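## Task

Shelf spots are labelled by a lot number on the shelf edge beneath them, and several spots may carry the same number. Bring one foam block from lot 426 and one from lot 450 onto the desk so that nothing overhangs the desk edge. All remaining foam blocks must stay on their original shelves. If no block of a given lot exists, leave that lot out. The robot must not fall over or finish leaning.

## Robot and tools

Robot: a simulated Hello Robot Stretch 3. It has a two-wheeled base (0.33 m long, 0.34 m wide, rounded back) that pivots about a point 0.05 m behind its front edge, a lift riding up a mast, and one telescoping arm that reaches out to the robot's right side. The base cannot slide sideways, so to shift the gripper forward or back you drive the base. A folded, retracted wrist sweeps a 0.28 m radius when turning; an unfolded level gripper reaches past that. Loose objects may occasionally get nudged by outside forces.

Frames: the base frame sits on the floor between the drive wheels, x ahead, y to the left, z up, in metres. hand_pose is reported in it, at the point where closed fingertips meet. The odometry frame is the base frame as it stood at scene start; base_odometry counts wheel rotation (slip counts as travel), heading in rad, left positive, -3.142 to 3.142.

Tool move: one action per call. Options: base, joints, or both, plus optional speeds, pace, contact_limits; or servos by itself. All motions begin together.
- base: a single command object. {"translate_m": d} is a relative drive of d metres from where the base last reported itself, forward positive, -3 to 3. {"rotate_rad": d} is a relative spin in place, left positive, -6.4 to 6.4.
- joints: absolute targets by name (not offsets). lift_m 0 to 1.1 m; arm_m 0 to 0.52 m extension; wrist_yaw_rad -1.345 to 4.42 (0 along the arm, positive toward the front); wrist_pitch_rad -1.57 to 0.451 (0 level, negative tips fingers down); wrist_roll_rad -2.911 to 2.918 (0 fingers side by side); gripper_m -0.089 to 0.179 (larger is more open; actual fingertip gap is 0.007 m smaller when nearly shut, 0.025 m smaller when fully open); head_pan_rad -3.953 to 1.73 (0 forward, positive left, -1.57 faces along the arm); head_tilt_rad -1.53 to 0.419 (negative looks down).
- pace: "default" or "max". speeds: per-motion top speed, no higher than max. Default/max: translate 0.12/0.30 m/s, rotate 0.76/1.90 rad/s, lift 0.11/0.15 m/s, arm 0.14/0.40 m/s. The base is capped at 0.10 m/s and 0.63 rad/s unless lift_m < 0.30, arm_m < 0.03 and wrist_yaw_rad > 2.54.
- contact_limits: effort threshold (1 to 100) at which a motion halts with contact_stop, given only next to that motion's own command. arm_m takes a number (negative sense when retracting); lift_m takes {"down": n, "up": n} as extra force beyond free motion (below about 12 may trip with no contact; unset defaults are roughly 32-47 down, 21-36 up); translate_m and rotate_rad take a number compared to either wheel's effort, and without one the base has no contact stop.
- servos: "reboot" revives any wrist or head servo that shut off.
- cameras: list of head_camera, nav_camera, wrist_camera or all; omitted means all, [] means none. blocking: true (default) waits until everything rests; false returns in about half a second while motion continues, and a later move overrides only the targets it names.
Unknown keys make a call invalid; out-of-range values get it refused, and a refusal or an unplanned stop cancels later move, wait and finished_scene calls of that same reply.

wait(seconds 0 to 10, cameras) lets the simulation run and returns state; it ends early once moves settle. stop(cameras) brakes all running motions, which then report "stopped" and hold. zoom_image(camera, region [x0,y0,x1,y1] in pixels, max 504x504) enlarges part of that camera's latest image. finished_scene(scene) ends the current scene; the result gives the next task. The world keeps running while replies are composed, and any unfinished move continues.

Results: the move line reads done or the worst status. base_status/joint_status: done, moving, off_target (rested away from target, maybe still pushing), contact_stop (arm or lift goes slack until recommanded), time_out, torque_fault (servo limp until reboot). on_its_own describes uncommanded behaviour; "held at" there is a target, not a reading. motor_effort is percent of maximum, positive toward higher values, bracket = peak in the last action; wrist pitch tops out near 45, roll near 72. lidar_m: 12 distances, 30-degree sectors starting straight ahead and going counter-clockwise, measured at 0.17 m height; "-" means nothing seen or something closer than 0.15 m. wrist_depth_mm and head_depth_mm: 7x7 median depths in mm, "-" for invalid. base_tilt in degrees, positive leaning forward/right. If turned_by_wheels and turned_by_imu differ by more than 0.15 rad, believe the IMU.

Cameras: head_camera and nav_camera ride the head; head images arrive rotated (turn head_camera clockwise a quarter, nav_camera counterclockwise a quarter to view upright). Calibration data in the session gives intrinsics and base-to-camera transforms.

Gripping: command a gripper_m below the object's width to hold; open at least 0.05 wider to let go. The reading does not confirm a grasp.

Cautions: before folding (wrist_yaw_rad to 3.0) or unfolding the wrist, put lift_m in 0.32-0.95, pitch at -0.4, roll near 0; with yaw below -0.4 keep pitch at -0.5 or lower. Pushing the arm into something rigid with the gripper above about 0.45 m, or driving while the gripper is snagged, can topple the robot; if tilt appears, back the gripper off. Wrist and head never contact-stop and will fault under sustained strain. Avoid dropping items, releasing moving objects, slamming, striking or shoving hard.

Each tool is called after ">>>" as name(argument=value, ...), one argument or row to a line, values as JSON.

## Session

>>> move(
  joints={"head_pan_rad":0,"head_tilt_rad":-0.35},
  cameras=["nav_camera"],
)

>>> move(
  joints={"head_pan_rad":-1.4,"head_tilt_rad":-0.35},
  cameras=["nav_camera","head_camera"],
)

>>> move(
  joints={"head_pan_rad":-2.8,"head_tilt_rad":-0.35},
  cameras=["nav_camera","head_camera"],
)

>>> move(
  joints={"head_pan_rad":1.4,"head_tilt_rad":-0.35},
  cameras=["nav_camera","head_camera"],
)

Scene clock: 0.80 s.
move: done
base_odometry: x=+0.000 y=+0.000 heading=+0.000
turned_by_wheels: +0.000
turned_by_imu: +0.000
base_tilt: forward=-0.5 right=-1.2
lidar_m: 0.85 0.77 0.77 0.96 1.17 1.17 1.57 1.48 1.13 1.37 3.09 1.31
head_depth_mm: 1101 1185 1300 1425 1594 1766 1495 / 992 1066 1153 1250 1376 1524 1474 / 903 963 1034 1116 1207 1322 1397 / 827 877 937 1001 1072 1166 1272 / 764 806 856 910 972 1047 1123 / 710 747 785 834 886 945 1019 / 662 696 728 768 818 881 935
base_status: not commanded
joint_positions: lift_m=+0.306 arm_m=+0.001 wrist_yaw_rad=+2.853 wrist_pitch_rad=-0.337 wrist_roll_rad=+0.000 gripper_m=+0.037 head_pan_rad=+0.000 head_tilt_rad=-0.353
joint_status: all done
measured_speeds: all 0
motor_effort: left_wheel=-0.2(0.5) right_wheel=+0.1(0.8) lift_m=+26.8(27.3) arm_m=-7.0(7.9) wrist_yaw_rad=+0.4(1.2) wrist_pitch_rad=+2.0(2.1) wrist_roll_rad=+0.1(0.3) gripper_m=+0.4(1.0) head_pan_rad=+0.0(1.5) head_tilt_rad=-3.2(6.5)
hand_pose: x=+0.0453 y=+0.0786 z=+0.3376 quat_wxyz=(+0.218, +0.707, +0.017, +0.673) (m; base frame)
wrist_depth_mm: 133 - - - - - - / 136 - - - - - - / 145 - - - - - - / 155 186 874 855 831 - - / 169 180 733 675 672 686 653 / 580 193 126 565 128 573 569 / 508 206 314 494 486 491 496
pictures: nav_camera (sideways)
camera_calibration:
nav_camera: T_world_to_cam=[[0.321174, 0.0170267, 0.946867, -1.19124], [0.0150331, -0.999804, 0.0128794, 0.0332714], [0.946901, 0.0100978, -0.321367, 0.365722], [0, 0, 0, 1]] pos_world=[0.0357917, 0.0498547, 1.24505]

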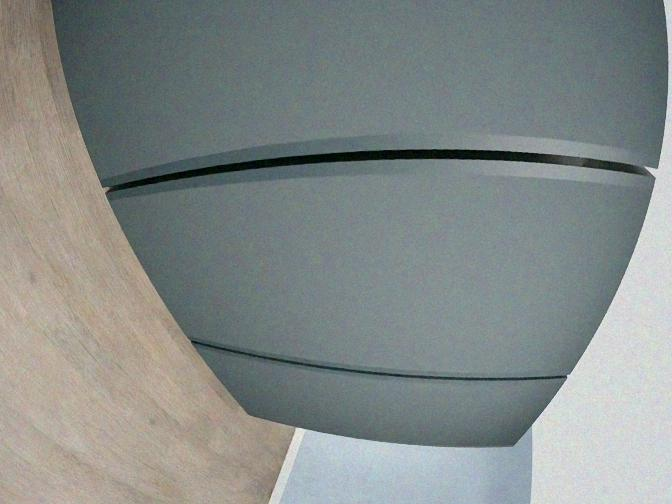

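Scene clock: 2.00 s.
move: done
base_odometry: x=+0.000 y=+0.000 heading=+0.000
turned_by_wheels: +0.000
turned_by_imu: +0.000
base_tilt: forward=-0.3 right=-1.2
lidar_m: 0.84 0.77 0.78 0.96 1.17 1.17 1.57 1.48 1.13 1.38 3.09 1.31
head_depth_mm: 1687 1730 1805 1794 1217 989 1489 / 1899 1949 2032 1972 1206 1824 1476 / 2153 2274 2329 2005 1355 1824 1471 / 2508 2634 2749 1979 2246 1875 1469 / 2838 3026 3202 3336 2601 1854 1455 / 2759 2919 3089 3238 2559 1842 1453 / 2637 2766 2898 3045 2534 1838 1447
base_status: not commanded
joint_positions: lift_m=+0.306 arm_m=+0.001 wrist_yaw_rad=+2.853 wrist_pitch_rad=-0.337 wrist_roll_rad=+0.000 gripper_m=+0.037 head_pan_rad=-1.434 head_tilt_rad=-0.353
joint_status: all done
measured_speeds: all 0
motor_effort: left_wheel=+0.0(0.5) right_wheel=+0.6(1.2) lift_m=+26.2(27.2) arm_m=-10.9(11.2) wrist_yaw_rad=-0.8(2.2) wrist_pitch_rad=+2.1(2.2) wrist_roll_rad=+0.1(0.3) gripper_m=+0.5(0.9) head_pan_rad=+3.5(5.7) head_tilt_rad=+0.1(4.6)
hand_pose: x=+0.0453 y=+0.0786 z=+0.3376 quat_wxyz=(+0.218, +0.707, +0.017, +0.673) (m; base frame)
wrist_depth_mm: 133 - - - - - - / 136 - - - - - - / 144 - - - - - - / 156 186 870 865 821 - - / 169 180 731 667 661 697 658 / 573 193 126 562 129 573 565 / 498 205 313 498 483 490 490
pictures: head_camera (sideways), nav_camera (sideways)
camera_calibration:
head_camera: T_world_to_cam=[[-0.086293, 0.287024, -0.954029, 1.25762], [0.993275, 0.098974, -0.0600661, 0.0717916], [0.0771836, -0.952797, -0.293635, 0.337246], [0, 0, 0, 1]] pos_world=[0.0111847, -0.0467446, 1.30314]
nav_camera: T_world_to_cam=[[0.060761, -0.315827, 0.946869, -1.18967], [-0.988373, -0.151502, 0.0128911, 0.0394654], [0.139381, -0.936643, -0.321361, 0.370585], [0, 0, 0, 1]] pos_world=[0.0596398, -0.0226461, 1.24505]

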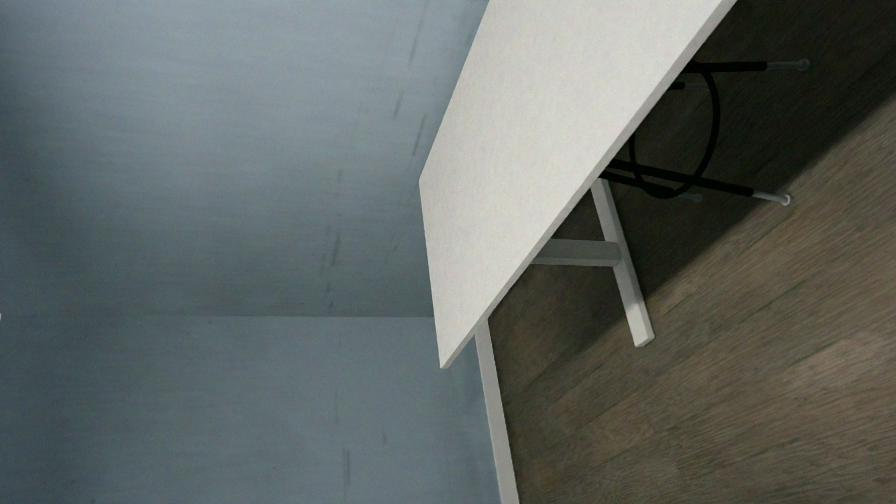

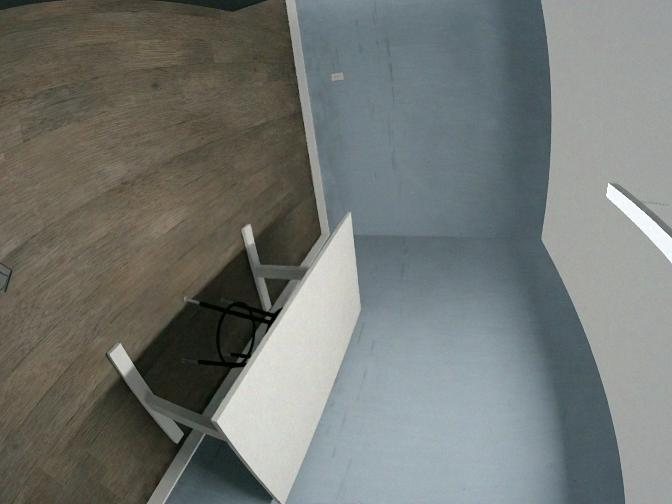

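Scene clock: 3.17 s.
move: done
base_odometry: x=+0.000 y=+0.000 heading=+0.000
turned_by_wheels: +0.000
turned_by_imu: +0.000
base_tilt: forward=-0.3 right=-1.3
lidar_m: 0.84 0.77 0.78 0.96 1.17 1.16 1.57 1.48 1.13 1.38 3.09 1.31
head_depth_mm: 1588 1705 1811 1969 2077 1770 1482 / 1515 1616 1721 1844 1995 1893 1476 / 1428 1523 1620 1721 1867 1893 1476 / 1375 1447 1546 1644 1758 1830 1464 / 1322 1394 1474 1577 1677 1755 1455 / 1272 1335 1421 1497 1589 1688 1454 / 1220 1291 1357 1432 1518 1630 1448
base_status: not commanded
joint_positions: lift_m=+0.306 arm_m=+0.001 wrist_yaw_rad=+2.853 wrist_pitch_rad=-0.337 wrist_roll_rad=+0.000 gripper_m=+0.037 head_pan_rad=-2.840 head_tilt_rad=-0.353
joint_status: all done
measured_speeds: translate_m=+0.000 rotate_rad=+0.000 lift_m=+0.000 arm_m=+0.000 wrist_yaw_rad=+0.000 wrist_pitch_rad=+0.000 wrist_roll_rad=+0.000 head_pan_rad=+0.024 head_tilt_rad=+0.000
motor_effort: left_wheel=+0.2(0.4) right_wheel=+0.4(1.2) lift_m=+26.1(27.1) arm_m=-12.9(12.9) wrist_yaw_rad=+0.6(1.7) wrist_pitch_rad=+2.0(2.2) wrist_roll_rad=+0.0(0.3) gripper_m=+0.8(0.8) head_pan_rad=+3.0(4.7) head_tilt_rad=+2.9(4.9)
hand_pose: x=+0.0453 y=+0.0786 z=+0.3376 quat_wxyz=(+0.218, +0.707, +0.017, +0.673) (m; base frame)
wrist_depth_mm: 134 - - - - - - / 136 - - - - - - / 144 - - - - - - / 155 186 862 883 832 - - / 169 181 733 671 665 678 654 / 579 193 126 560 128 579 571 / 505 205 314 498 483 498 488
pictures: head_camera (sideways), nav_camera (sideways)
camera_calibration:
head_camera: T_world_to_cam=[[0.268975, 0.132176, -0.954035, 1.25543], [0.260551, -0.963591, -0.0600422, 0.0762325], [-0.927236, -0.232425, -0.29362, 0.343423], [0, 0, 0, 1]] pos_world=[-0.0391087, -0.0126617, 1.30314]
nav_camera: T_world_to_cam=[[-0.301611, -0.111737, 0.946861, -1.18744], [-0.311518, 0.950153, 0.0128957, 0.0353379], [-0.901104, -0.291074, -0.321384, 0.377014], [0, 0, 0, 1]] pos_world=[-0.00740632, -0.0565181, 1.24505]

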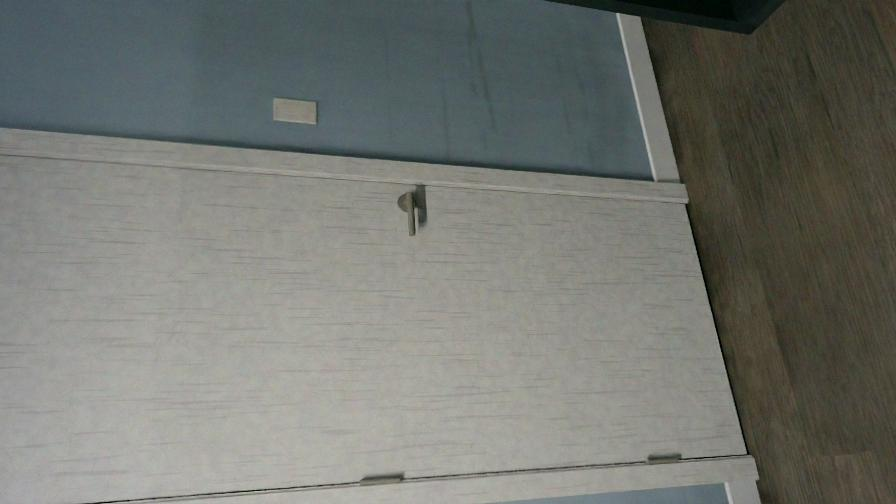

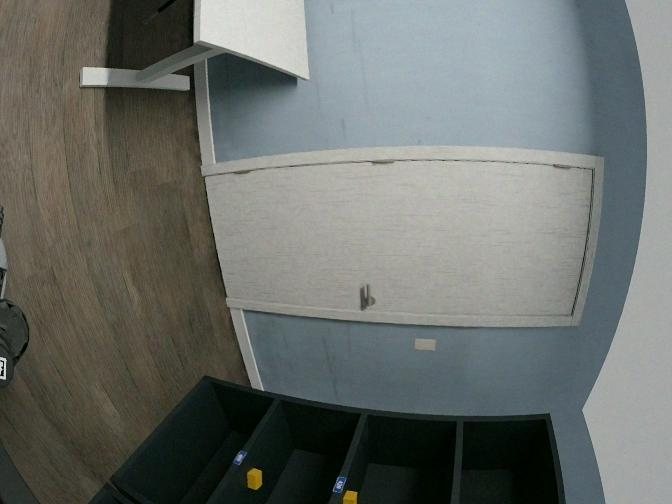

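Scene clock: 6.47 s.
move: done
base_odometry: x=+0.000 y=+0.000 heading=+0.000
turned_by_wheels: +0.000
turned_by_imu: +0.000
base_tilt: forward=-0.3 right=-1.3
lidar_m: 0.84 0.77 0.78 0.96 1.17 1.17 1.57 1.48 1.13 1.38 3.08 1.31
head_depth_mm: 682 707 736 769 801 841 879 / 732 765 797 833 876 920 968 / 795 827 867 916 959 1012 1077 / 875 910 958 1011 1072 1135 1210 / 948 1004 1065 1128 1202 1288 1359 / 1058 1112 1188 1274 1369 1489 1451 / 1122 1182 1263 1339 1425 1557 1446
base_status: not commanded
joint_positions: lift_m=+0.306 arm_m=+0.001 wrist_yaw_rad=+2.853 wrist_pitch_rad=-0.337 wrist_roll_rad=+0.000 gripper_m=+0.037 head_pan_rad=+1.408 head_tilt_rad=-0.350
joint_status: all done
measured_speeds: translate_m=+0.000 rotate_rad=+0.000 lift_m=+0.000 arm_m=+0.000 wrist_yaw_rad=+0.000 wrist_pitch_rad=+0.000 wrist_roll_rad=+0.000 head_pan_rad=-0.024 head_tilt_rad=+0.000
motor_effort: left_wheel=-0.1(0.8) right_wheel=-0.1(1.5) lift_m=+26.8(27.4) arm_m=-12.6(13.0) wrist_yaw_rad=-0.7(2.2) wrist_pitch_rad=+2.1(2.1) wrist_roll_rad=+0.0(0.3) gripper_m=+0.4(1.2) head_pan_rad=-3.2(7.1) head_tilt_rad=+5.3(10.4)
hand_pose: x=+0.0453 y=+0.0786 z=+0.3376 quat_wxyz=(+0.218, +0.707, +0.017, +0.673) (m; base frame)
wrist_depth_mm: 133 - - - - - - / 136 - - - - - - / 145 - - - - - - / 156 186 880 886 812 - - / 169 180 718 679 659 688 651 / 575 193 126 564 129 579 570 / 503 204 315 502 486 490 490
pictures: head_camera (sideways), nav_camera (sideways)
camera_calibration:
head_camera: T_world_to_cam=[[-0.00175137, -0.296605, -0.954999, 1.25842], [-0.978221, 0.198727, -0.059927, 0.0835648], [0.207559, 0.934095, -0.290493, 0.33237], [0, 0, 0, 1]] pos_world=[0.0149625, 0.0461812, 1.30335]
nav_camera: T_world_to_cam=[[0.0346321, 0.316543, 0.947946, -1.19091], [0.989067, -0.1469, 0.0129192, 0.0272917], [0.143343, 0.937134, -0.318169, 0.366459], [0, 0, 0, 1]] pos_world=[-0.0382787, 0.0375628, 1.24517]

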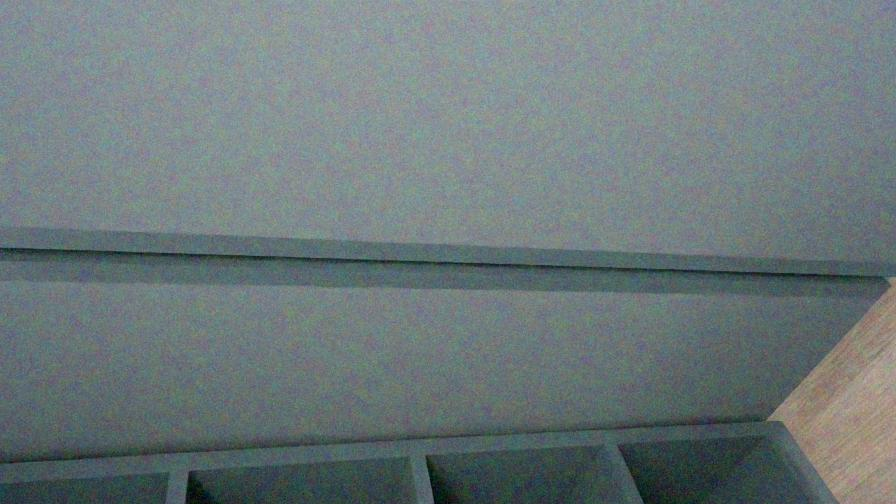

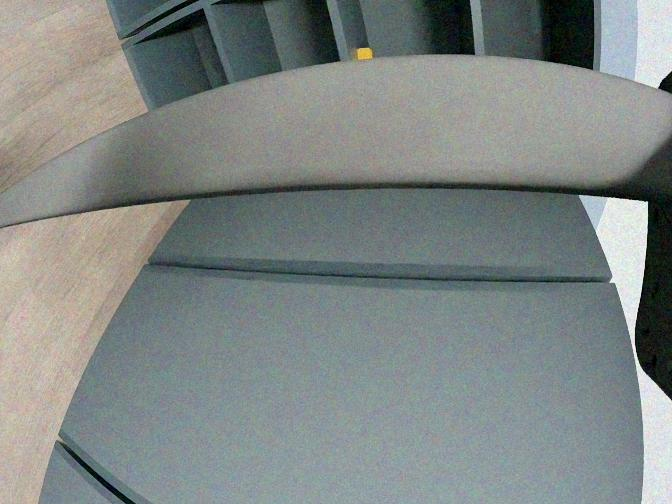

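>>> move(
  joints={"head_pan_rad":-3.93,"head_tilt_rad":-0.4},
  cameras=["nav_camera","head_camera"],
)

>>> zoom_image(
  camera="nav_camera",
  region=[200, 60, 440, 440],
)

>>> zoom_image(
  camera="head_camera",
  region=[250, 0, 750, 504],
)

Scene clock: 23.67 s.
move: done
base_odometry: x=+0.000 y=+0.000 heading=+0.000
turned_by_wheels: +0.000
turned_by_imu: +0.000
base_tilt: forward=-0.3 right=-1.4
lidar_m: 0.84 0.77 0.78 0.96 1.17 1.17 1.58 1.48 1.13 1.38 3.09 1.31
head_depth_mm: - - - - - - - / - - - - - - - / 1349 1440 1522 1648 1520 1740 - / 1201 1116 1477 1443 1438 1611 1401 / 1088 1124 1240 1205 1325 1449 1403 / 1379 1470 1564 1689 1554 1658 1390 / 1395 1490 1564 1710 1467 1647 1389
base_status: not commanded
joint_positions: lift_m=+0.306 arm_m=+0.001 wrist_yaw_rad=+2.853 wrist_pitch_rad=-0.337 wrist_roll_rad=+0.000 gripper_m=+0.037 head_pan_rad=-3.938 head_tilt_rad=-0.400
joint_status: all done
measured_speeds: translate_m=+0.000 rotate_rad=+0.000 lift_m=+0.000 arm_m=+0.000 wrist_yaw_rad=+0.000 wrist_pitch_rad=+0.000 wrist_roll_rad=+0.000 head_pan_rad=+0.024 head_tilt_rad=+0.000
motor_effort: left_wheel=-0.3(0.6) right_wheel=+0.1(1.4) lift_m=+25.9(26.9) arm_m=-12.2(12.7) wrist_yaw_rad=+0.2(1.8) wrist_pitch_rad=+2.0(2.1) wrist_roll_rad=+0.1(0.3) gripper_m=+0.4(1.0) head_pan_rad=+3.7(4.8) head_tilt_rad=-3.8(8.2)
hand_pose: x=+0.0453 y=+0.0786 z=+0.3376 quat_wxyz=(+0.218, +0.707, +0.017, +0.673) (m; base frame)
wrist_depth_mm: 133 - - - - - - / 136 - - - - - - / 144 - - - - - - / 156 187 883 862 829 - - / 170 181 727 664 673 695 655 / 566 193 126 562 128 575 569 / 504 205 313 501 481 492 493
pictures: head_camera (sideways), nav_camera (sideways)
camera_calibration:
head_camera: T_world_to_cam=[[0.270988, -0.210895, -0.939196, 1.23613], [-0.737532, -0.672479, -0.061797, 0.08464], [-0.618557, 0.709433, -0.337775, 0.398972], [0, 0, 0, 1]] pos_world=[-0.0257644, 0.0345685, 1.30096]
nav_camera: T_world_to_cam=[[-0.267306, 0.248952, 0.930897, -1.16683], [0.703899, 0.710195, 0.0121948, 0.0299372], [-0.658083, 0.658518, -0.365077, 0.432393], [0, 0, 0, 1]] pos_world=[-0.0484234, -0.0155149, 1.24369]

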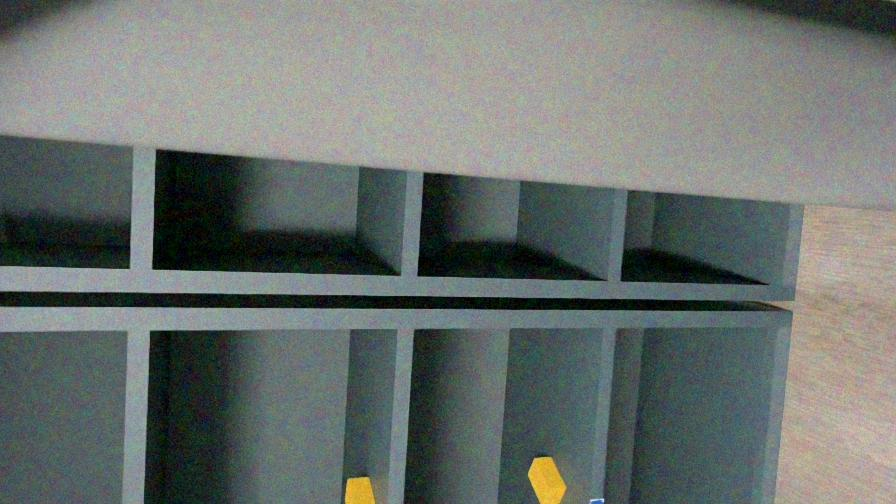

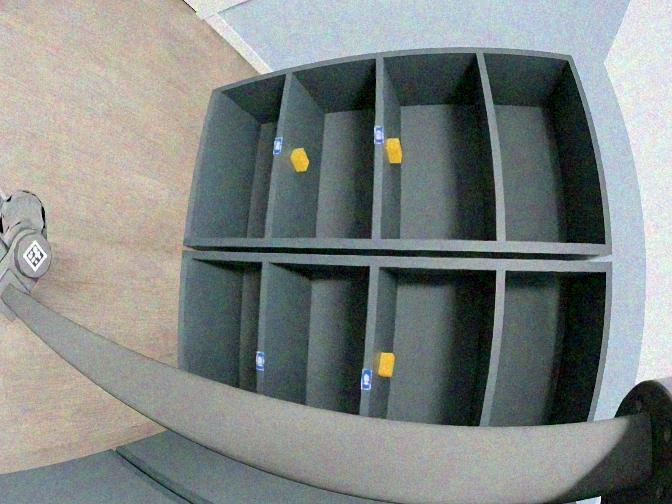

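Scaled by 1.326 from the camera's 672x504 image, which has a finer 792x594 frame.

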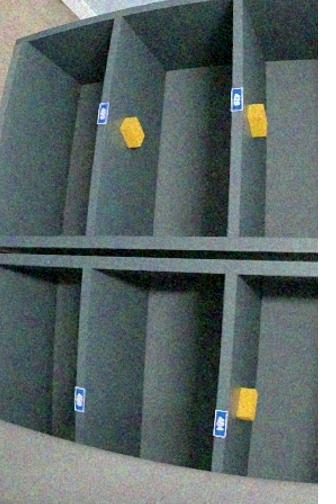

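Scaled by 1.000.

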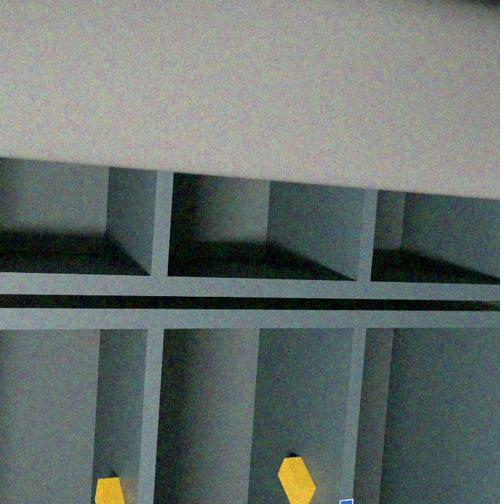

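>>> move(
  base={"rotate_rad": -2.494},
  joints={"head_pan_rad": -1.57, "head_tilt_rad": -0.5},
  pace="max",
  cameras=["head_camera", "nav_camera"],
)

Scene clock: 82.20 s.
move: done
base_odometry: x=+0.000 y=+0.000 heading=-2.494
turned_by_wheels: -2.494
turned_by_imu: -2.453
base_tilt: forward=-0.3 right=-1.2
lidar_m: 1.48 1.13 1.33 3.09 1.10 0.80 0.77 0.80 1.10 1.16 1.57 1.55
head_depth_mm: 1307 1443 1489 1682 1647 1569 1327 / 1306 1437 1316 1678 1752 1563 1313 / 1299 1435 1439 1672 1750 1557 1312 / 1293 1447 1507 1659 1805 1547 1305 / 971 1189 1243 1375 1443 1523 1294 / 1022 1380 1193 1543 1711 1532 1296 / 1303 1438 1477 1640 1773 1531 1285
base_status: done
joint_positions: lift_m=+0.306 arm_m=+0.001 wrist_yaw_rad=+2.853 wrist_pitch_rad=-0.337 wrist_roll_rad=+0.000 gripper_m=+0.037 head_pan_rad=-1.570 head_tilt_rad=-0.500
joint_status: all done
measured_speeds: all 0
motor_effort: left_wheel=+7.1(12.1) right_wheel=-9.2(13.3) lift_m=+26.3(27.3) arm_m=-12.6(13.1) wrist_yaw_rad=-0.3(2.0) wrist_pitch_rad=+2.1(2.2) wrist_roll_rad=+0.2(0.4) gripper_m=+0.7(1.2) head_pan_rad=-3.0(5.3) head_tilt_rad=+4.3(6.5)
hand_pose: x=+0.0453 y=+0.0786 z=+0.3376 quat_wxyz=(+0.218, +0.707, +0.017, +0.673) (m; base frame)
wrist_depth_mm: 133 - - - - - - / 136 - - - - - - / 144 - - - - - - / 155 186 880 865 857 840 798 / 169 180 729 672 660 692 687 / 575 192 126 564 129 569 574 / 501 205 315 498 483 493 484
pictures: head_camera (sideways), nav_camera (sideways)
camera_calibration:
head_camera: T_world_to_cam=[[-0.0466943, 0.432516, -0.900416, 1.18745], [0.997512, -0.0274703, -0.0649249, 0.0780394], [-0.0528157, -0.901208, -0.430157, 0.515746], [0, 0, 0, 1]] pos_world=[0.00484123, -0.0466516, 1.29611]
nav_camera: T_world_to_cam=[[0.0174432, -0.456296, 0.889657, -1.11476], [-0.999787, -0.0177448, 0.0105014, 0.0426417], [0.010995, -0.889651, -0.456509, 0.547308], [0, 0, 0, 1]] pos_world=[0.05606, -0.0209893, 1.24115]

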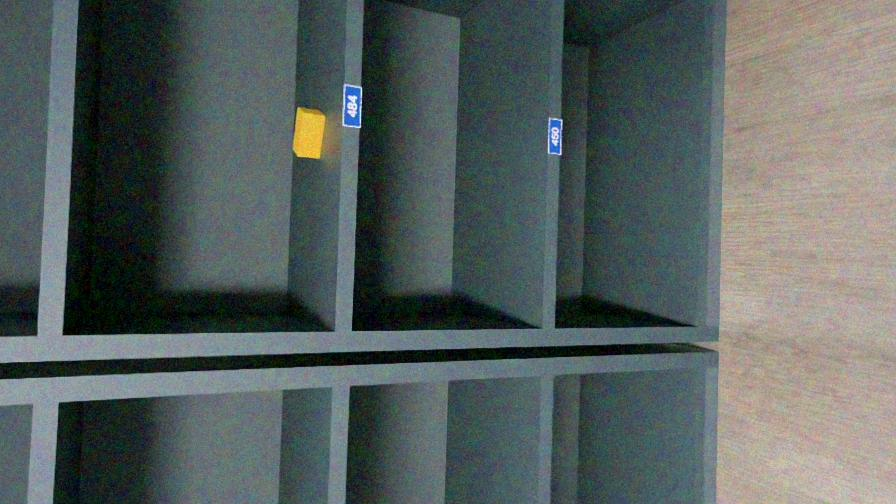

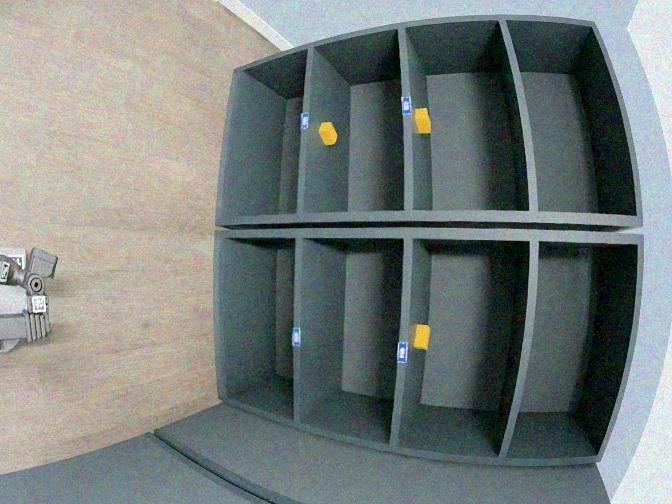

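>>> move(
  joints={"head_pan_rad": -2.0},
  cameras=["head_camera"],
)

>>> move(
  joints={"head_pan_rad": -1.15},
  cameras=["head_camera"],
)

Scene clock: 87.97 s.
move: done
base_odometry: x=+0.000 y=+0.000 heading=-2.494
turned_by_wheels: +0.000
turned_by_imu: +0.000
base_tilt: forward=-0.4 right=-1.2
lidar_m: 1.48 1.13 1.32 3.09 1.10 0.80 0.77 0.80 1.10 1.16 1.58 1.55
head_depth_mm: 926 963 1005 1055 1098 1154 1211 / 1059 1107 1161 1220 1289 1356 1323 / 1146 1245 1320 1440 1542 1564 1317 / 1298 1444 1490 1569 1739 1595 1300 / 1383 1536 1569 1736 1870 1562 1296 / 1314 1462 1517 1640 1774 1529 1297 / 1280 1384 1439 1593 1712 1485 1290
base_status: not commanded
joint_positions: lift_m=+0.306 arm_m=+0.001 wrist_yaw_rad=+2.853 wrist_pitch_rad=-0.337 wrist_roll_rad=+0.000 gripper_m=+0.037 head_pan_rad=-2.014 head_tilt_rad=-0.500
joint_status: all done
measured_speeds: all 0
motor_effort: left_wheel=+7.5(7.6) right_wheel=-9.1(9.9) lift_m=+26.5(27.2) arm_m=-11.3(12.3) wrist_yaw_rad=+0.4(1.8) wrist_pitch_rad=+2.1(2.1) wrist_roll_rad=-0.1(0.3) gripper_m=+0.4(1.0) head_pan_rad=-0.6(5.2) head_tilt_rad=+3.8(5.1)
hand_pose: x=+0.0453 y=+0.0786 z=+0.3376 quat_wxyz=(+0.218, +0.707, +0.017, +0.673) (m; base frame)
wrist_depth_mm: 133 - - - - - - / 136 - - - - - - / 144 - - - - - - / 155 186 873 869 843 848 803 / 169 180 725 674 661 685 682 / 570 193 126 557 129 571 576 / 507 204 314 494 483 492 489
pictures: head_camera (sideways)
camera_calibration:
head_camera: T_world_to_cam=[[0.143486, 0.410344, -0.900572, 1.1865], [0.888985, -0.453313, -0.0649114, 0.0787243], [-0.434877, -0.791281, -0.429833, 0.517596], [0, 0, 0, 1]] pos_world=[-0.0151398, -0.0416211, 1.29612]

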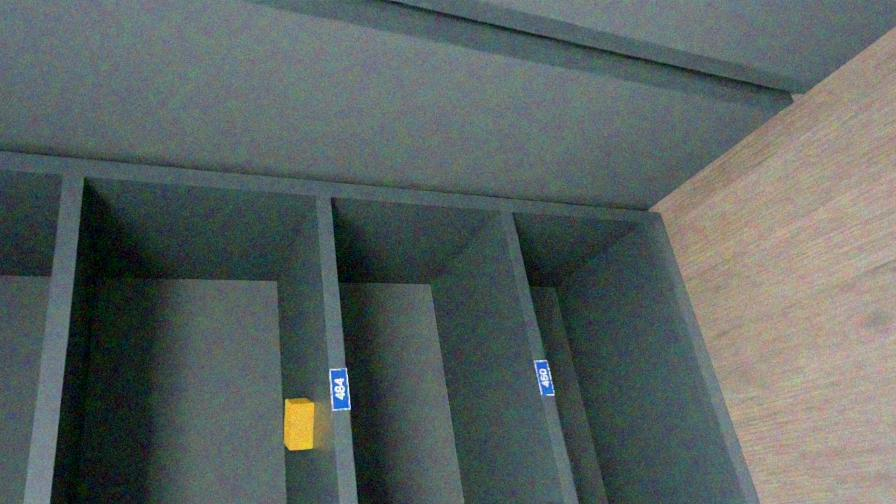

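Scene clock: 88.97 s.
move: done
base_odometry: x=+0.000 y=+0.000 heading=-2.494
turned_by_wheels: +0.000
turned_by_imu: +0.000
base_tilt: forward=-0.4 right=-1.2
lidar_m: 1.48 1.13 1.33 3.09 1.10 0.81 0.77 0.80 1.10 1.16 1.57 1.55
head_depth_mm: 943 1018 1139 1544 1384 1536 1322 / 1328 1437 1171 1229 1358 1479 1320 / 1384 1511 1557 1690 1824 1533 1311 / 1432 1587 1612 1760 1887 1588 1299 / 1504 1665 1737 1739 1948 1591 1294 / 1433 1573 1623 1729 1846 1579 1293 / 1274 1394 1522 2048 1936 1573 1294
base_status: not commanded
joint_positions: lift_m=+0.306 arm_m=+0.001 wrist_yaw_rad=+2.853 wrist_pitch_rad=-0.337 wrist_roll_rad=+0.000 gripper_m=+0.037 head_pan_rad=-1.134 head_tilt_rad=-0.500
joint_status: all done
measured_speeds: all 0
motor_effort: left_wheel=+7.4(7.7) right_wheel=-9.5(9.5) lift_m=+25.8(27.0) arm_m=-11.0(12.1) wrist_yaw_rad=-1.1(2.2) wrist_pitch_rad=+2.1(2.2) wrist_roll_rad=+0.0(0.2) gripper_m=+0.2(0.8) head_pan_rad=+0.8(4.5) head_tilt_rad=+4.2(4.8)
hand_pose: x=+0.0453 y=+0.0786 z=+0.3376 quat_wxyz=(+0.218, +0.707, +0.017, +0.673) (m; base frame)
wrist_depth_mm: 133 - - - - - - / 136 - - - - - - / 144 - - - - - - / 156 186 861 869 878 857 805 / 169 180 728 676 666 683 675 / 570 193 126 554 128 573 581 / 502 205 312 495 482 492 491
pictures: head_camera (sideways)
camera_calibration:
head_camera: T_world_to_cam=[[-0.224853, 0.371954, -0.900606, 1.18877], [0.915782, 0.396392, -0.0649309, 0.0785882], [0.332842, -0.839359, -0.429759, 0.512853], [0, 0, 0, 1]] pos_world=[0.0246293, -0.0428498, 1.29612]

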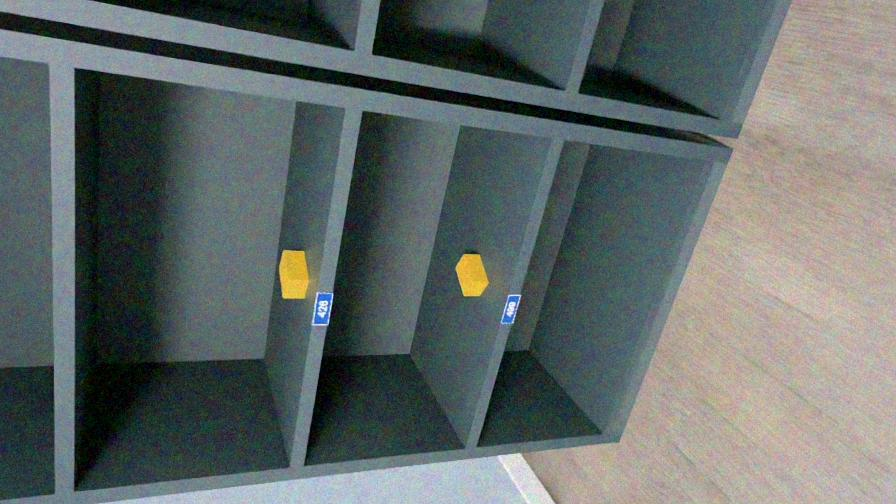

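>>> zoom_image(
  camera="head_camera",
  region=[270, 235, 370, 335],
)

>>> zoom_image(
  camera="head_camera",
  region=[450, 245, 550, 335],
)

Scaled by 5.040 from the camera's 896x504 image, which has a finer 1280x720 frame.

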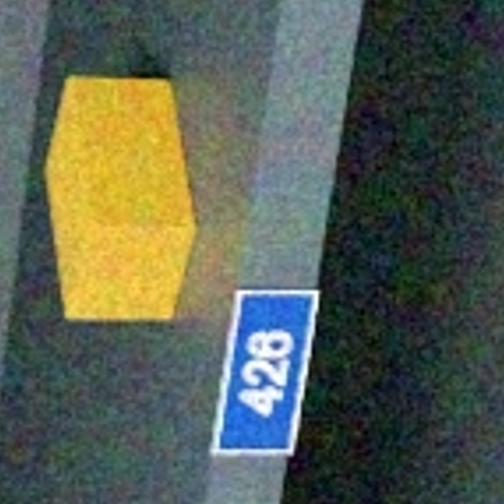

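Scaled by 5.040 from the camera's 896x504 image, which has a finer 1280x720 frame.

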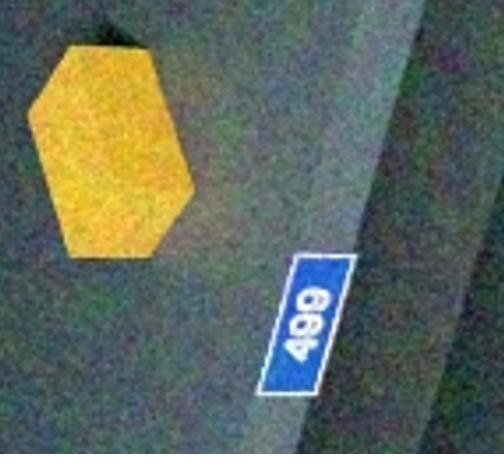

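>>> zoom_image(
  camera="head_camera",
  region=[302, 285, 342, 330],
)

>>> move(
  joints={"head_pan_rad": -1.6, "head_tilt_rad": -0.6},
  cameras=["head_camera"],
)

Scaled by 11.200 from the camera's 896x504 image, which has a finer 1280x720 frame.

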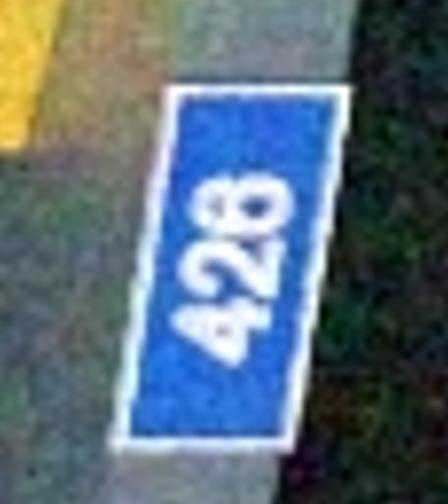

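Scene clock: 98.30 s.
move: done
base_odometry: x=+0.000 y=+0.000 heading=-2.494
turned_by_wheels: +0.000
turned_by_imu: +0.000
base_tilt: forward=-0.3 right=-1.3
lidar_m: 1.48 1.13 1.33 3.09 1.10 0.80 0.77 0.80 1.10 1.16 1.57 1.55
head_depth_mm: 1354 1454 1618 1536 1675 1495 1248 / 1338 1446 1645 1564 1765 1496 1245 / 1340 1438 1620 1553 1757 1490 1235 / 1324 1425 1604 1542 1754 1474 1231 / 1300 1391 1592 1451 1678 1468 1227 / 954 1046 1164 1329 1593 1455 1221 / 1304 1395 1592 1484 1697 1454 1214
base_status: not commanded
joint_positions: lift_m=+0.306 arm_m=+0.001 wrist_yaw_rad=+2.853 wrist_pitch_rad=-0.337 wrist_roll_rad=+0.000 gripper_m=+0.037 head_pan_rad=-1.614 head_tilt_rad=-0.596
joint_status: all done
measured_speeds: all 0
motor_effort: left_wheel=+7.1(7.5) right_wheel=-9.6(9.6) lift_m=+25.9(26.8) arm_m=-10.8(11.3) wrist_yaw_rad=-0.9(1.4) wrist_pitch_rad=+2.0(2.1) wrist_roll_rad=+0.1(0.3) gripper_m=+0.1(0.7) head_pan_rad=-0.8(5.3) head_tilt_rad=-4.8(7.4)
hand_pose: x=+0.0453 y=+0.0786 z=+0.3376 quat_wxyz=(+0.218, +0.707, +0.017, +0.673) (m; base frame)
wrist_depth_mm: 134 - - - - - - / 136 - - - - - - / 144 - - - - - - / 156 186 874 862 860 845 794 / 169 180 724 668 657 684 681 / 573 193 126 557 129 573 576 / 502 205 313 503 480 493 486
pictures: head_camera (sideways)
camera_calibration:
head_camera: T_world_to_cam=[[-0.0238217, 0.518525, -0.854731, 1.1277], [0.995583, -0.0653589, -0.0673974, 0.0812628], [-0.0908114, -0.852561, -0.514678, 0.625935], [0, 0, 0, 1]] pos_world=[0.00280193, -0.045782, 1.29151]

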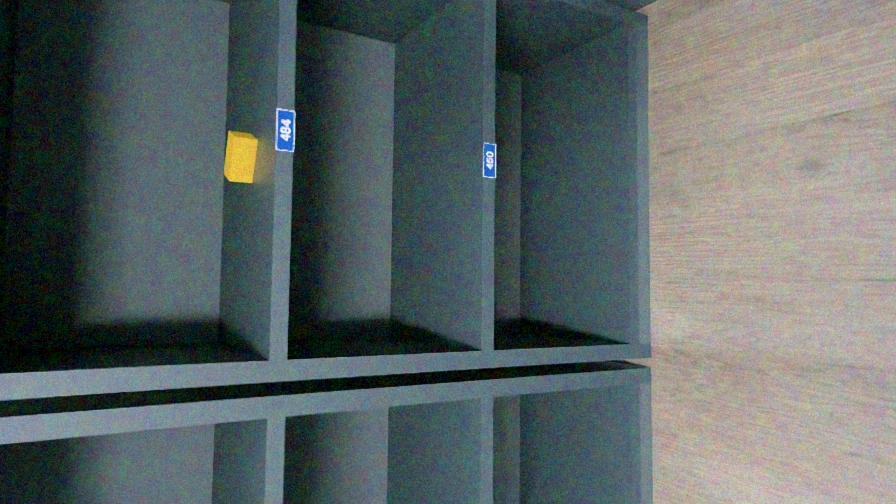

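>>> move(
  base={"rotate_rad": -0.741},
  pace="max",
  cameras=[],
)

>>> move(
  base={"translate_m": 0.87},
  pace="max",
  cameras=[],
)

>>> move(
  base={"rotate_rad": 0.741},
  joints={"head_pan_rad": -1.57, "head_tilt_rad": -0.6},
  pace="max",
  cameras=["head_camera"],
)

Scene clock: 115.87 s.
move: done
base_odometry: x=+0.000 y=+0.000 heading=+3.049
turned_by_wheels: -0.741
turned_by_imu: -0.728
base_tilt: forward=-0.3 right=-1.2
lidar_m: 1.57 1.48 1.13 1.33 3.07 1.43 0.87 0.77 0.77 0.93 1.56 1.16
head_depth_mm: 702 749 803 867 941 1034 1143 / 761 816 881 962 1055 1171 1212 / 832 902 980 1076 1189 1335 1232 / 914 994 1096 1225 1377 1440 1231 / 1012 1119 1256 1407 1629 1457 1216 / 1107 1213 1365 1524 1702 1448 1220 / 1188 1304 1557 1560 1685 1447 1211
base_status: done
joint_positions: lift_m=+0.306 arm_m=+0.001 wrist_yaw_rad=+2.853 wrist_pitch_rad=-0.337 wrist_roll_rad=+0.000 gripper_m=+0.037 head_pan_rad=-1.600 head_tilt_rad=-0.600
joint_status: not commanded
measured_speeds: all 0
motor_effort: left_wheel=+7.3(12.6) right_wheel=-9.6(13.4) lift_m=+26.3(26.9) arm_m=-11.9(11.9) wrist_yaw_rad=+0.4(1.3) wrist_pitch_rad=+2.0(2.2) wrist_roll_rad=+0.0(0.3) gripper_m=+0.5(1.0) head_pan_rad=+3.4(4.0) head_tilt_rad=-4.5(5.7)
hand_pose: x=+0.0453 y=+0.0786 z=+0.3376 quat_wxyz=(+0.218, +0.707, +0.017, +0.673) (m; base frame)
wrist_depth_mm: 133 - - - - - - / 136 - - - - - - / 144 - - - - - - / 156 186 876 871 871 853 841 / 170 181 725 671 669 683 689 / 571 194 126 568 128 572 573 / 503 205 315 498 479 492 495
pictures: none
No camera images: "cameras" was empty.

Scene clock: 125.53 s.
move: done
base_odometry: x=-0.866 y=+0.080 heading=+3.049
turned_by_wheels: +0.000
turned_by_imu: +0.000
base_tilt: forward=-0.3 right=-1.2
lidar_m: 0.72 0.85 0.86 1.00 1.92 2.62 1.60 1.41 1.42 0.71 0.91 0.78
head_depth_mm: 1234 1321 1410 1543 1705 1504 1244 / 1331 1419 1514 1547 1730 1484 1242 / 1296 1415 1065 1466 1629 1448 1229 / 1172 1273 957 1454 1175 1390 1230 / 590 649 720 806 919 1075 1190 / 592 663 735 854 989 1129 1149 / 678 773 807 1002 1064 883 1142
base_status: done
joint_positions: lift_m=+0.306 arm_m=+0.001 wrist_yaw_rad=+2.853 wrist_pitch_rad=-0.337 wrist_roll_rad=+0.000 gripper_m=+0.037 head_pan_rad=-1.600 head_tilt_rad=-0.600
joint_status: not commanded
measured_speeds: all 0
motor_effort: left_wheel=+2.4(12.2) right_wheel=+6.9(10.5) lift_m=+25.9(27.3) arm_m=-10.4(12.8) wrist_yaw_rad=+1.1(2.1) wrist_pitch_rad=+2.1(2.1) wrist_roll_rad=+0.1(0.4) gripper_m=+0.6(1.0) head_pan_rad=+2.9(3.9) head_tilt_rad=-2.0(4.9)
hand_pose: x=+0.0453 y=+0.0786 z=+0.3376 quat_wxyz=(+0.218, +0.707, +0.017, +0.673) (m; base frame)
wrist_depth_mm: 134 - - - - - - / 136 - - - - - - / 144 - - - - - - / 155 186 889 870 870 818 - / 169 180 722 678 667 680 681 / 571 193 126 559 129 576 578 / 500 204 314 500 482 491 492
pictures: none
No camera images: "cameras" was empty.

Scene clock: 127.67 s.
move: done
base_odometry: x=-0.866 y=+0.080 heading=-2.494
turned_by_wheels: +0.741
turned_by_imu: +0.729
base_tilt: forward=-0.3 right=-1.0
lidar_m: 0.85 0.89 1.11 1.88 2.01 1.46 1.41 1.46 0.71 1.03 0.71 0.88
head_depth_mm: 840 921 924 708 1033 937 1079 / 836 923 908 701 1101 933 1170 / 837 923 896 691 1090 926 1172 / 839 918 886 682 1084 923 1151 / 834 919 873 677 1082 914 1155 / 838 918 859 670 1071 907 1151 / 838 917 846 662 1061 906 1134
base_status: done
joint_positions: lift_m=+0.306 arm_m=+0.001 wrist_yaw_rad=+2.853 wrist_pitch_rad=-0.337 wrist_roll_rad=+0.000 gripper_m=+0.037 head_pan_rad=-1.569 head_tilt_rad=-0.600
joint_status: all done
measured_speeds: all 0
motor_effort: left_wheel=-8.1(12.3) right_wheel=+8.0(12.9) lift_m=+26.5(26.8) arm_m=-11.5(12.1) wrist_yaw_rad=-1.3(2.1) wrist_pitch_rad=+2.1(2.2) wrist_roll_rad=-0.1(0.3) gripper_m=+0.6(0.8) head_pan_rad=+2.4(3.9) head_tilt_rad=-1.3(2.4)
hand_pose: x=+0.0453 y=+0.0786 z=+0.3376 quat_wxyz=(+0.218, +0.707, +0.017, +0.673) (m; base frame)
wrist_depth_mm: 133 - - - - - - / 136 - - - - - - / 145 - - - - - - / 155 186 882 852 859 848 805 / 170 180 727 667 663 690 678 / 572 193 126 565 129 571 575 / 509 205 311 497 478 491 491
pictures: head_camera (sideways)
camera_calibration:
head_camera: T_world_to_cam=[[-0.0470445, 0.520331, -0.852668, 1.12514], [0.997512, -0.0203989, -0.0674842, 0.0813787], [-0.0525076, -0.853721, -0.518076, 0.630111], [0, 0, 0, 1]] pos_world=[0.00484104, -0.0458468, 1.29131]

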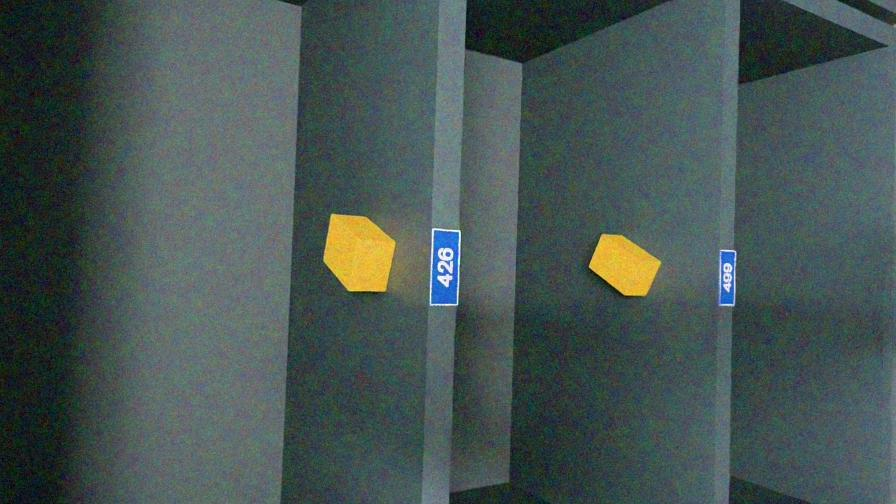

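>>> move(
  joints={"lift_m": 0.9, "wrist_pitch_rad": -0.4},
  pace="max",
  cameras=[],
)

>>> move(
  joints={"wrist_yaw_rad": 0.0, "gripper_m": 0.179},
  pace="max",
  cameras=[],
)

>>> move(
  joints={"lift_m": 1.1, "arm_m": 0.12},
  pace="max",
  cameras=["wrist_camera"],
)

Scene clock: 142.43 s.
move: done
base_odometry: x=-0.866 y=+0.080 heading=-2.494
turned_by_wheels: +0.000
turned_by_imu: +0.000
base_tilt: forward=-0.4 right=-1.3
lidar_m: 0.85 0.89 1.12 1.88 2.00 1.46 1.41 1.46 0.71 1.03 0.72 0.88
head_depth_mm: 837 917 928 706 1036 935 - / 836 921 914 701 1104 935 - / 839 920 897 694 1097 923 - / 840 920 885 681 1087 899 - / 836 921 871 676 1075 890 - / 834 916 855 668 1077 908 1175 / 838 916 847 660 1063 906 1144
base_status: not commanded
joint_positions: lift_m=+0.900 arm_m=+0.001 wrist_yaw_rad=+2.853 wrist_pitch_rad=-0.413 wrist_roll_rad=+0.000 gripper_m=+0.037 head_pan_rad=-1.569 head_tilt_rad=-0.600
joint_status: all done
measured_speeds: all 0
motor_effort: left_wheel=-8.1(8.7) right_wheel=+8.4(8.8) lift_m=+28.1(33.0) arm_m=-10.7(12.7) wrist_yaw_rad=-0.6(1.8) wrist_pitch_rad=+2.0(4.3) wrist_roll_rad=+0.0(0.3) gripper_m=+0.7(0.9) head_pan_rad=-1.5(1.7) head_tilt_rad=+0.4(1.2)
hand_pose: x=+0.0428 y=+0.0701 z=+0.9138 quat_wxyz=(+0.243, +0.705, +0.044, +0.664) (m; base frame)
wrist_depth_mm: 133 - - - - - - / 138 - - - - - - / 150 - - - - - - / 163 182 - - - - - / - 191 - - - - - / - 207 126 - 129 - - / - - - - - - -
pictures: none
No camera images: "cameras" was empty.

Scene clock: 144.40 s.
move: done
base_odometry: x=-0.866 y=+0.080 heading=-2.494
turned_by_wheels: +0.000
turned_by_imu: +0.000
base_tilt: forward=-0.2 right=-1.2
lidar_m: 0.85 0.88 1.11 1.88 2.00 1.46 1.41 1.46 0.71 1.02 0.71 0.88
head_depth_mm: 840 918 924 705 1036 939 - / 838 921 911 700 1103 851 - / 839 920 898 692 1095 287 - / 839 919 880 683 1084 282 301 / 836 918 875 674 1080 887 1121 / 837 921 856 669 1075 883 1149 / 840 917 848 661 1060 903 1140
base_status: not commanded
joint_positions: lift_m=+0.900 arm_m=+0.001 wrist_yaw_rad=+0.003 wrist_pitch_rad=-0.413 wrist_roll_rad=+0.000 gripper_m=+0.179 head_pan_rad=-1.569 head_tilt_rad=-0.600
joint_status: all done
measured_speeds: all 0
motor_effort: left_wheel=-8.0(8.6) right_wheel=+8.0(8.9) lift_m=+23.8(27.8) arm_m=-10.6(11.3) wrist_yaw_rad=-3.0(6.8) wrist_pitch_rad=+2.1(2.1) wrist_roll_rad=+0.0(0.3) gripper_m=+0.7(84.0) head_pan_rad=-1.6(2.1) head_tilt_rad=+0.6(1.8)
hand_pose: x=-0.0208 y=-0.3705 z=+0.9138 quat_wxyz=(+0.693, +0.146, -0.691, -0.144) (m; base frame)
wrist_depth_mm: - - - 297 - - - / - - - - - 755 - / - - - - - - - / - - - - - 818 - / - 143 - 657 - - - / - 126 - - - - - / 118 - - - - - 105
pictures: none
No camera images: "cameras" was empty.

Scene clock: 146.50 s.
move: done
base_odometry: x=-0.866 y=+0.080 heading=-2.494
turned_by_wheels: +0.000
turned_by_imu: +0.000
base_tilt: forward=-0.3 right=-1.2
lidar_m: 0.85 0.88 1.11 1.88 2.00 1.47 1.41 1.46 0.71 1.03 0.71 0.88
head_depth_mm: - - - 707 1036 940 1082 / - - - 699 1101 932 1166 / - - - 1168 1091 927 1165 / 827 282 950 1169 1085 916 1156 / 836 917 872 676 1081 917 1152 / 836 920 859 670 1071 912 1150 / 835 919 844 660 1072 905 1141
base_status: not commanded
joint_positions: lift_m=+1.099 arm_m=+0.120 wrist_yaw_rad=+0.003 wrist_pitch_rad=-0.415 wrist_roll_rad=+0.000 gripper_m=+0.179 head_pan_rad=-1.569 head_tilt_rad=-0.600
joint_status: all done
joint sent to its limit — lift_m, upper limit.
measured_speeds: all 0
motor_effort: left_wheel=-7.9(8.4) right_wheel=+7.8(8.5) lift_m=+28.8(32.5) arm_m=+7.4(13.9) wrist_yaw_rad=-2.6(4.2) wrist_pitch_rad=+2.3(2.4) wrist_roll_rad=-0.2(0.3) gripper_m=+1.2(1.2) head_pan_rad=-2.2(2.9) head_tilt_rad=+2.1(2.1)
hand_pose: x=-0.0209 y=-0.4898 z=+1.1120 quat_wxyz=(+0.692, +0.147, -0.691, -0.145) (m; base frame)
wrist_depth_mm: - - - - - - 584 / - - - - - - - / - - - - - - - / - - - 380 - - - / - 143 - - - - - / - 126 - 315 - - - / - - - - - - 105
pictures: wrist_camera
camera_calibration:
wrist_camera: T_world_to_cam=[[-0.998892, -0.0397178, -0.025227, -0.00562624], [-0.00239726, 0.578413, -0.815741, 1.22289], [0.046991, -0.814777, -0.577868, 0.410721], [0, 0, 0, 1]] pos_world=[-0.0219886, -0.372914, 1.23476]

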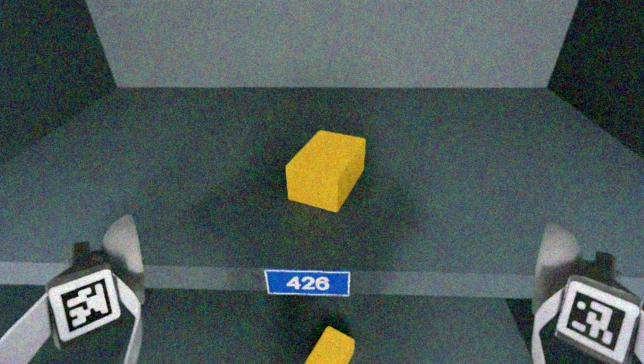

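>>> move(
  base={"translate_m": 0.097},
  joints={"wrist_yaw_rad": -0.37},
  cameras=[],
)

>>> move(
  joints={"arm_m": 0.356},
  cameras=["wrist_camera"],
)

Scene clock: 169.57 s.
move: done
base_odometry: x=-0.944 y=+0.022 heading=-2.494
turned_by_wheels: +0.000
turned_by_imu: +0.000
base_tilt: forward=-0.3 right=-1.0
lidar_m: 0.76 0.78 1.08 1.12 2.14 1.56 1.51 0.82 0.77 1.03 0.66 0.79
head_depth_mm: - - - 671 1115 941 1167 / - - - 700 1107 933 1165 / - - - 1193 1095 931 1162 / 824 917 951 1172 1090 920 1156 / 834 919 870 677 1080 915 1153 / 835 920 858 669 1074 909 1145 / 829 897 843 660 992 905 1080
base_status: done
joint_positions: lift_m=+1.099 arm_m=+0.120 wrist_yaw_rad=-0.367 wrist_pitch_rad=-0.415 wrist_roll_rad=+0.000 gripper_m=+0.179 head_pan_rad=-1.570 head_tilt_rad=-0.600
joint_status: all done
measured_speeds: all 0
motor_effort: left_wheel=+5.0(8.7) right_wheel=+4.4(11.5) lift_m=+26.1(27.6) arm_m=-12.1(12.9) wrist_yaw_rad=-2.1(6.5) wrist_pitch_rad=+2.2(2.4) wrist_roll_rad=+0.0(0.3) gripper_m=+0.6(1.0) head_pan_rad=-3.2(4.0) head_tilt_rad=+2.9(3.5)
hand_pose: x=-0.1022 y=-0.4747 z=+1.1120 quat_wxyz=(+0.654, +0.017, -0.707, -0.270) (m; base frame)
wrist_depth_mm: - - - - 712 - - / - - - - - - - / - - - - - - - / - - - - - - - / - 142 - - - - - / - 126 316 330 - - - / - - - - - 707 105
pictures: none
No camera images: "cameras" was empty.

Scene clock: 172.53 s.
move: done
base_odometry: x=-0.944 y=+0.022 heading=-2.494
turned_by_wheels: +0.000
turned_by_imu: +0.000
base_tilt: forward=-0.2 right=-1.2
lidar_m: 0.76 0.79 1.08 1.12 2.14 1.56 1.51 0.82 0.77 1.03 0.66 0.79
head_depth_mm: 303 921 922 707 1114 941 1163 / 368 894 796 700 1103 935 1163 / 374 367 729 689 1091 927 1157 / 816 409 819 683 1086 917 1153 / 839 918 869 676 1078 916 1149 / 835 920 856 669 1069 910 1152 / 832 897 844 659 992 905 1077
base_status: not commanded
joint_positions: lift_m=+1.099 arm_m=+0.356 wrist_yaw_rad=-0.367 wrist_pitch_rad=-0.415 wrist_roll_rad=+0.000 gripper_m=+0.179 head_pan_rad=-1.570 head_tilt_rad=-0.600
joint_status: all done
measured_speeds: all 0
motor_effort: left_wheel=+5.0(5.6) right_wheel=+3.9(5.1) lift_m=+24.7(26.8) arm_m=+12.6(14.7) wrist_yaw_rad=-2.1(4.5) wrist_pitch_rad=+2.2(2.4) wrist_roll_rad=-0.1(0.4) gripper_m=+0.8(1.2) head_pan_rad=-2.6(3.7) head_tilt_rad=+4.3(4.4)
hand_pose: x=-0.1023 y=-0.7107 z=+1.1120 quat_wxyz=(+0.654, +0.017, -0.707, -0.270) (m; base frame)
wrist_depth_mm: 336 - - - - 503 - / - - - - - 551 - / - - - - - - - / - - - - - - - / - 142 - - - - - / - 126 - - - - - / - - - 198 - - 105
pictures: wrist_camera
camera_calibration:
wrist_camera: T_world_to_cam=[[-0.94557, 0.32444, -0.0252101, 0.168542], [0.207067, 0.540105, -0.815727, 1.3447], [-0.251038, -0.776547, -0.577888, 0.231205], [0, 0, 0, 1]] pos_world=[-0.0610322, -0.601416, 1.23476]

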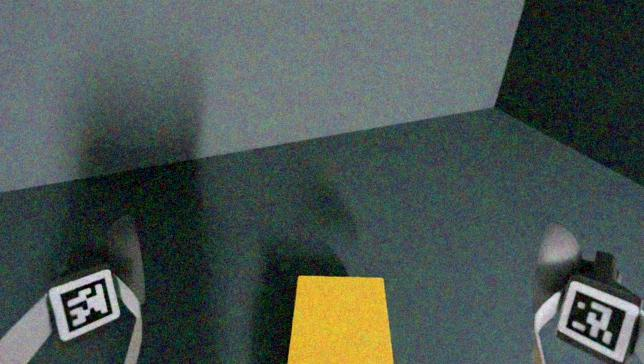

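>>> move(
  joints={"arm_m": 0.25},
  cameras=["wrist_camera"],
)

Scene clock: 188.90 s.
move: done
base_odometry: x=-0.944 y=+0.022 heading=-2.494
turned_by_wheels: +0.000
turned_by_imu: +0.000
base_tilt: forward=-0.4 right=-1.1
lidar_m: 0.76 0.78 1.08 1.12 2.15 1.56 1.51 0.82 0.77 1.02 0.66 0.79
head_depth_mm: 307 921 807 708 1116 936 1161 / 284 299 793 701 1103 934 1168 / 290 298 379 692 1099 923 1163 / 816 315 730 684 1089 927 1158 / 834 921 871 676 1079 915 1148 / 836 919 858 669 1071 912 1147 / 830 899 847 662 989 901 1078
base_status: not commanded
joint_positions: lift_m=+1.099 arm_m=+0.250 wrist_yaw_rad=-0.367 wrist_pitch_rad=-0.415 wrist_roll_rad=+0.000 gripper_m=+0.179 head_pan_rad=-1.570 head_tilt_rad=-0.600
joint_status: all done
measured_speeds: all 0
motor_effort: left_wheel=+4.7(5.7) right_wheel=+4.5(5.0) lift_m=+25.5(25.8) arm_m=-12.7(13.5) wrist_yaw_rad=-2.9(4.3) wrist_pitch_rad=+2.3(2.4) wrist_roll_rad=-0.1(0.3) gripper_m=+0.9(1.2) head_pan_rad=-2.2(3.1) head_tilt_rad=+3.0(4.1)
hand_pose: x=-0.1023 y=-0.6047 z=+1.1120 quat_wxyz=(+0.654, +0.017, -0.707, -0.270) (m; base frame)
wrist_depth_mm: - - - - - - - / - - - - - - - / - - - - - - - / - - - - - - - / - 142 - - - - - / - 126 - - - - - / - - - - - - 105
pictures: wrist_camera
camera_calibration:
wrist_camera: T_world_to_cam=[[-0.94557, 0.32444, -0.0252101, 0.134151], [0.207067, 0.540105, -0.815727, 1.28744], [-0.251038, -0.776547, -0.577888, 0.313519], [0, 0, 0, 1]] pos_world=[-0.0610322, -0.495416, 1.23476]

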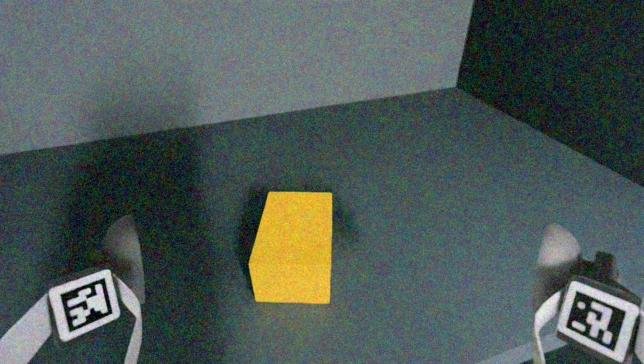

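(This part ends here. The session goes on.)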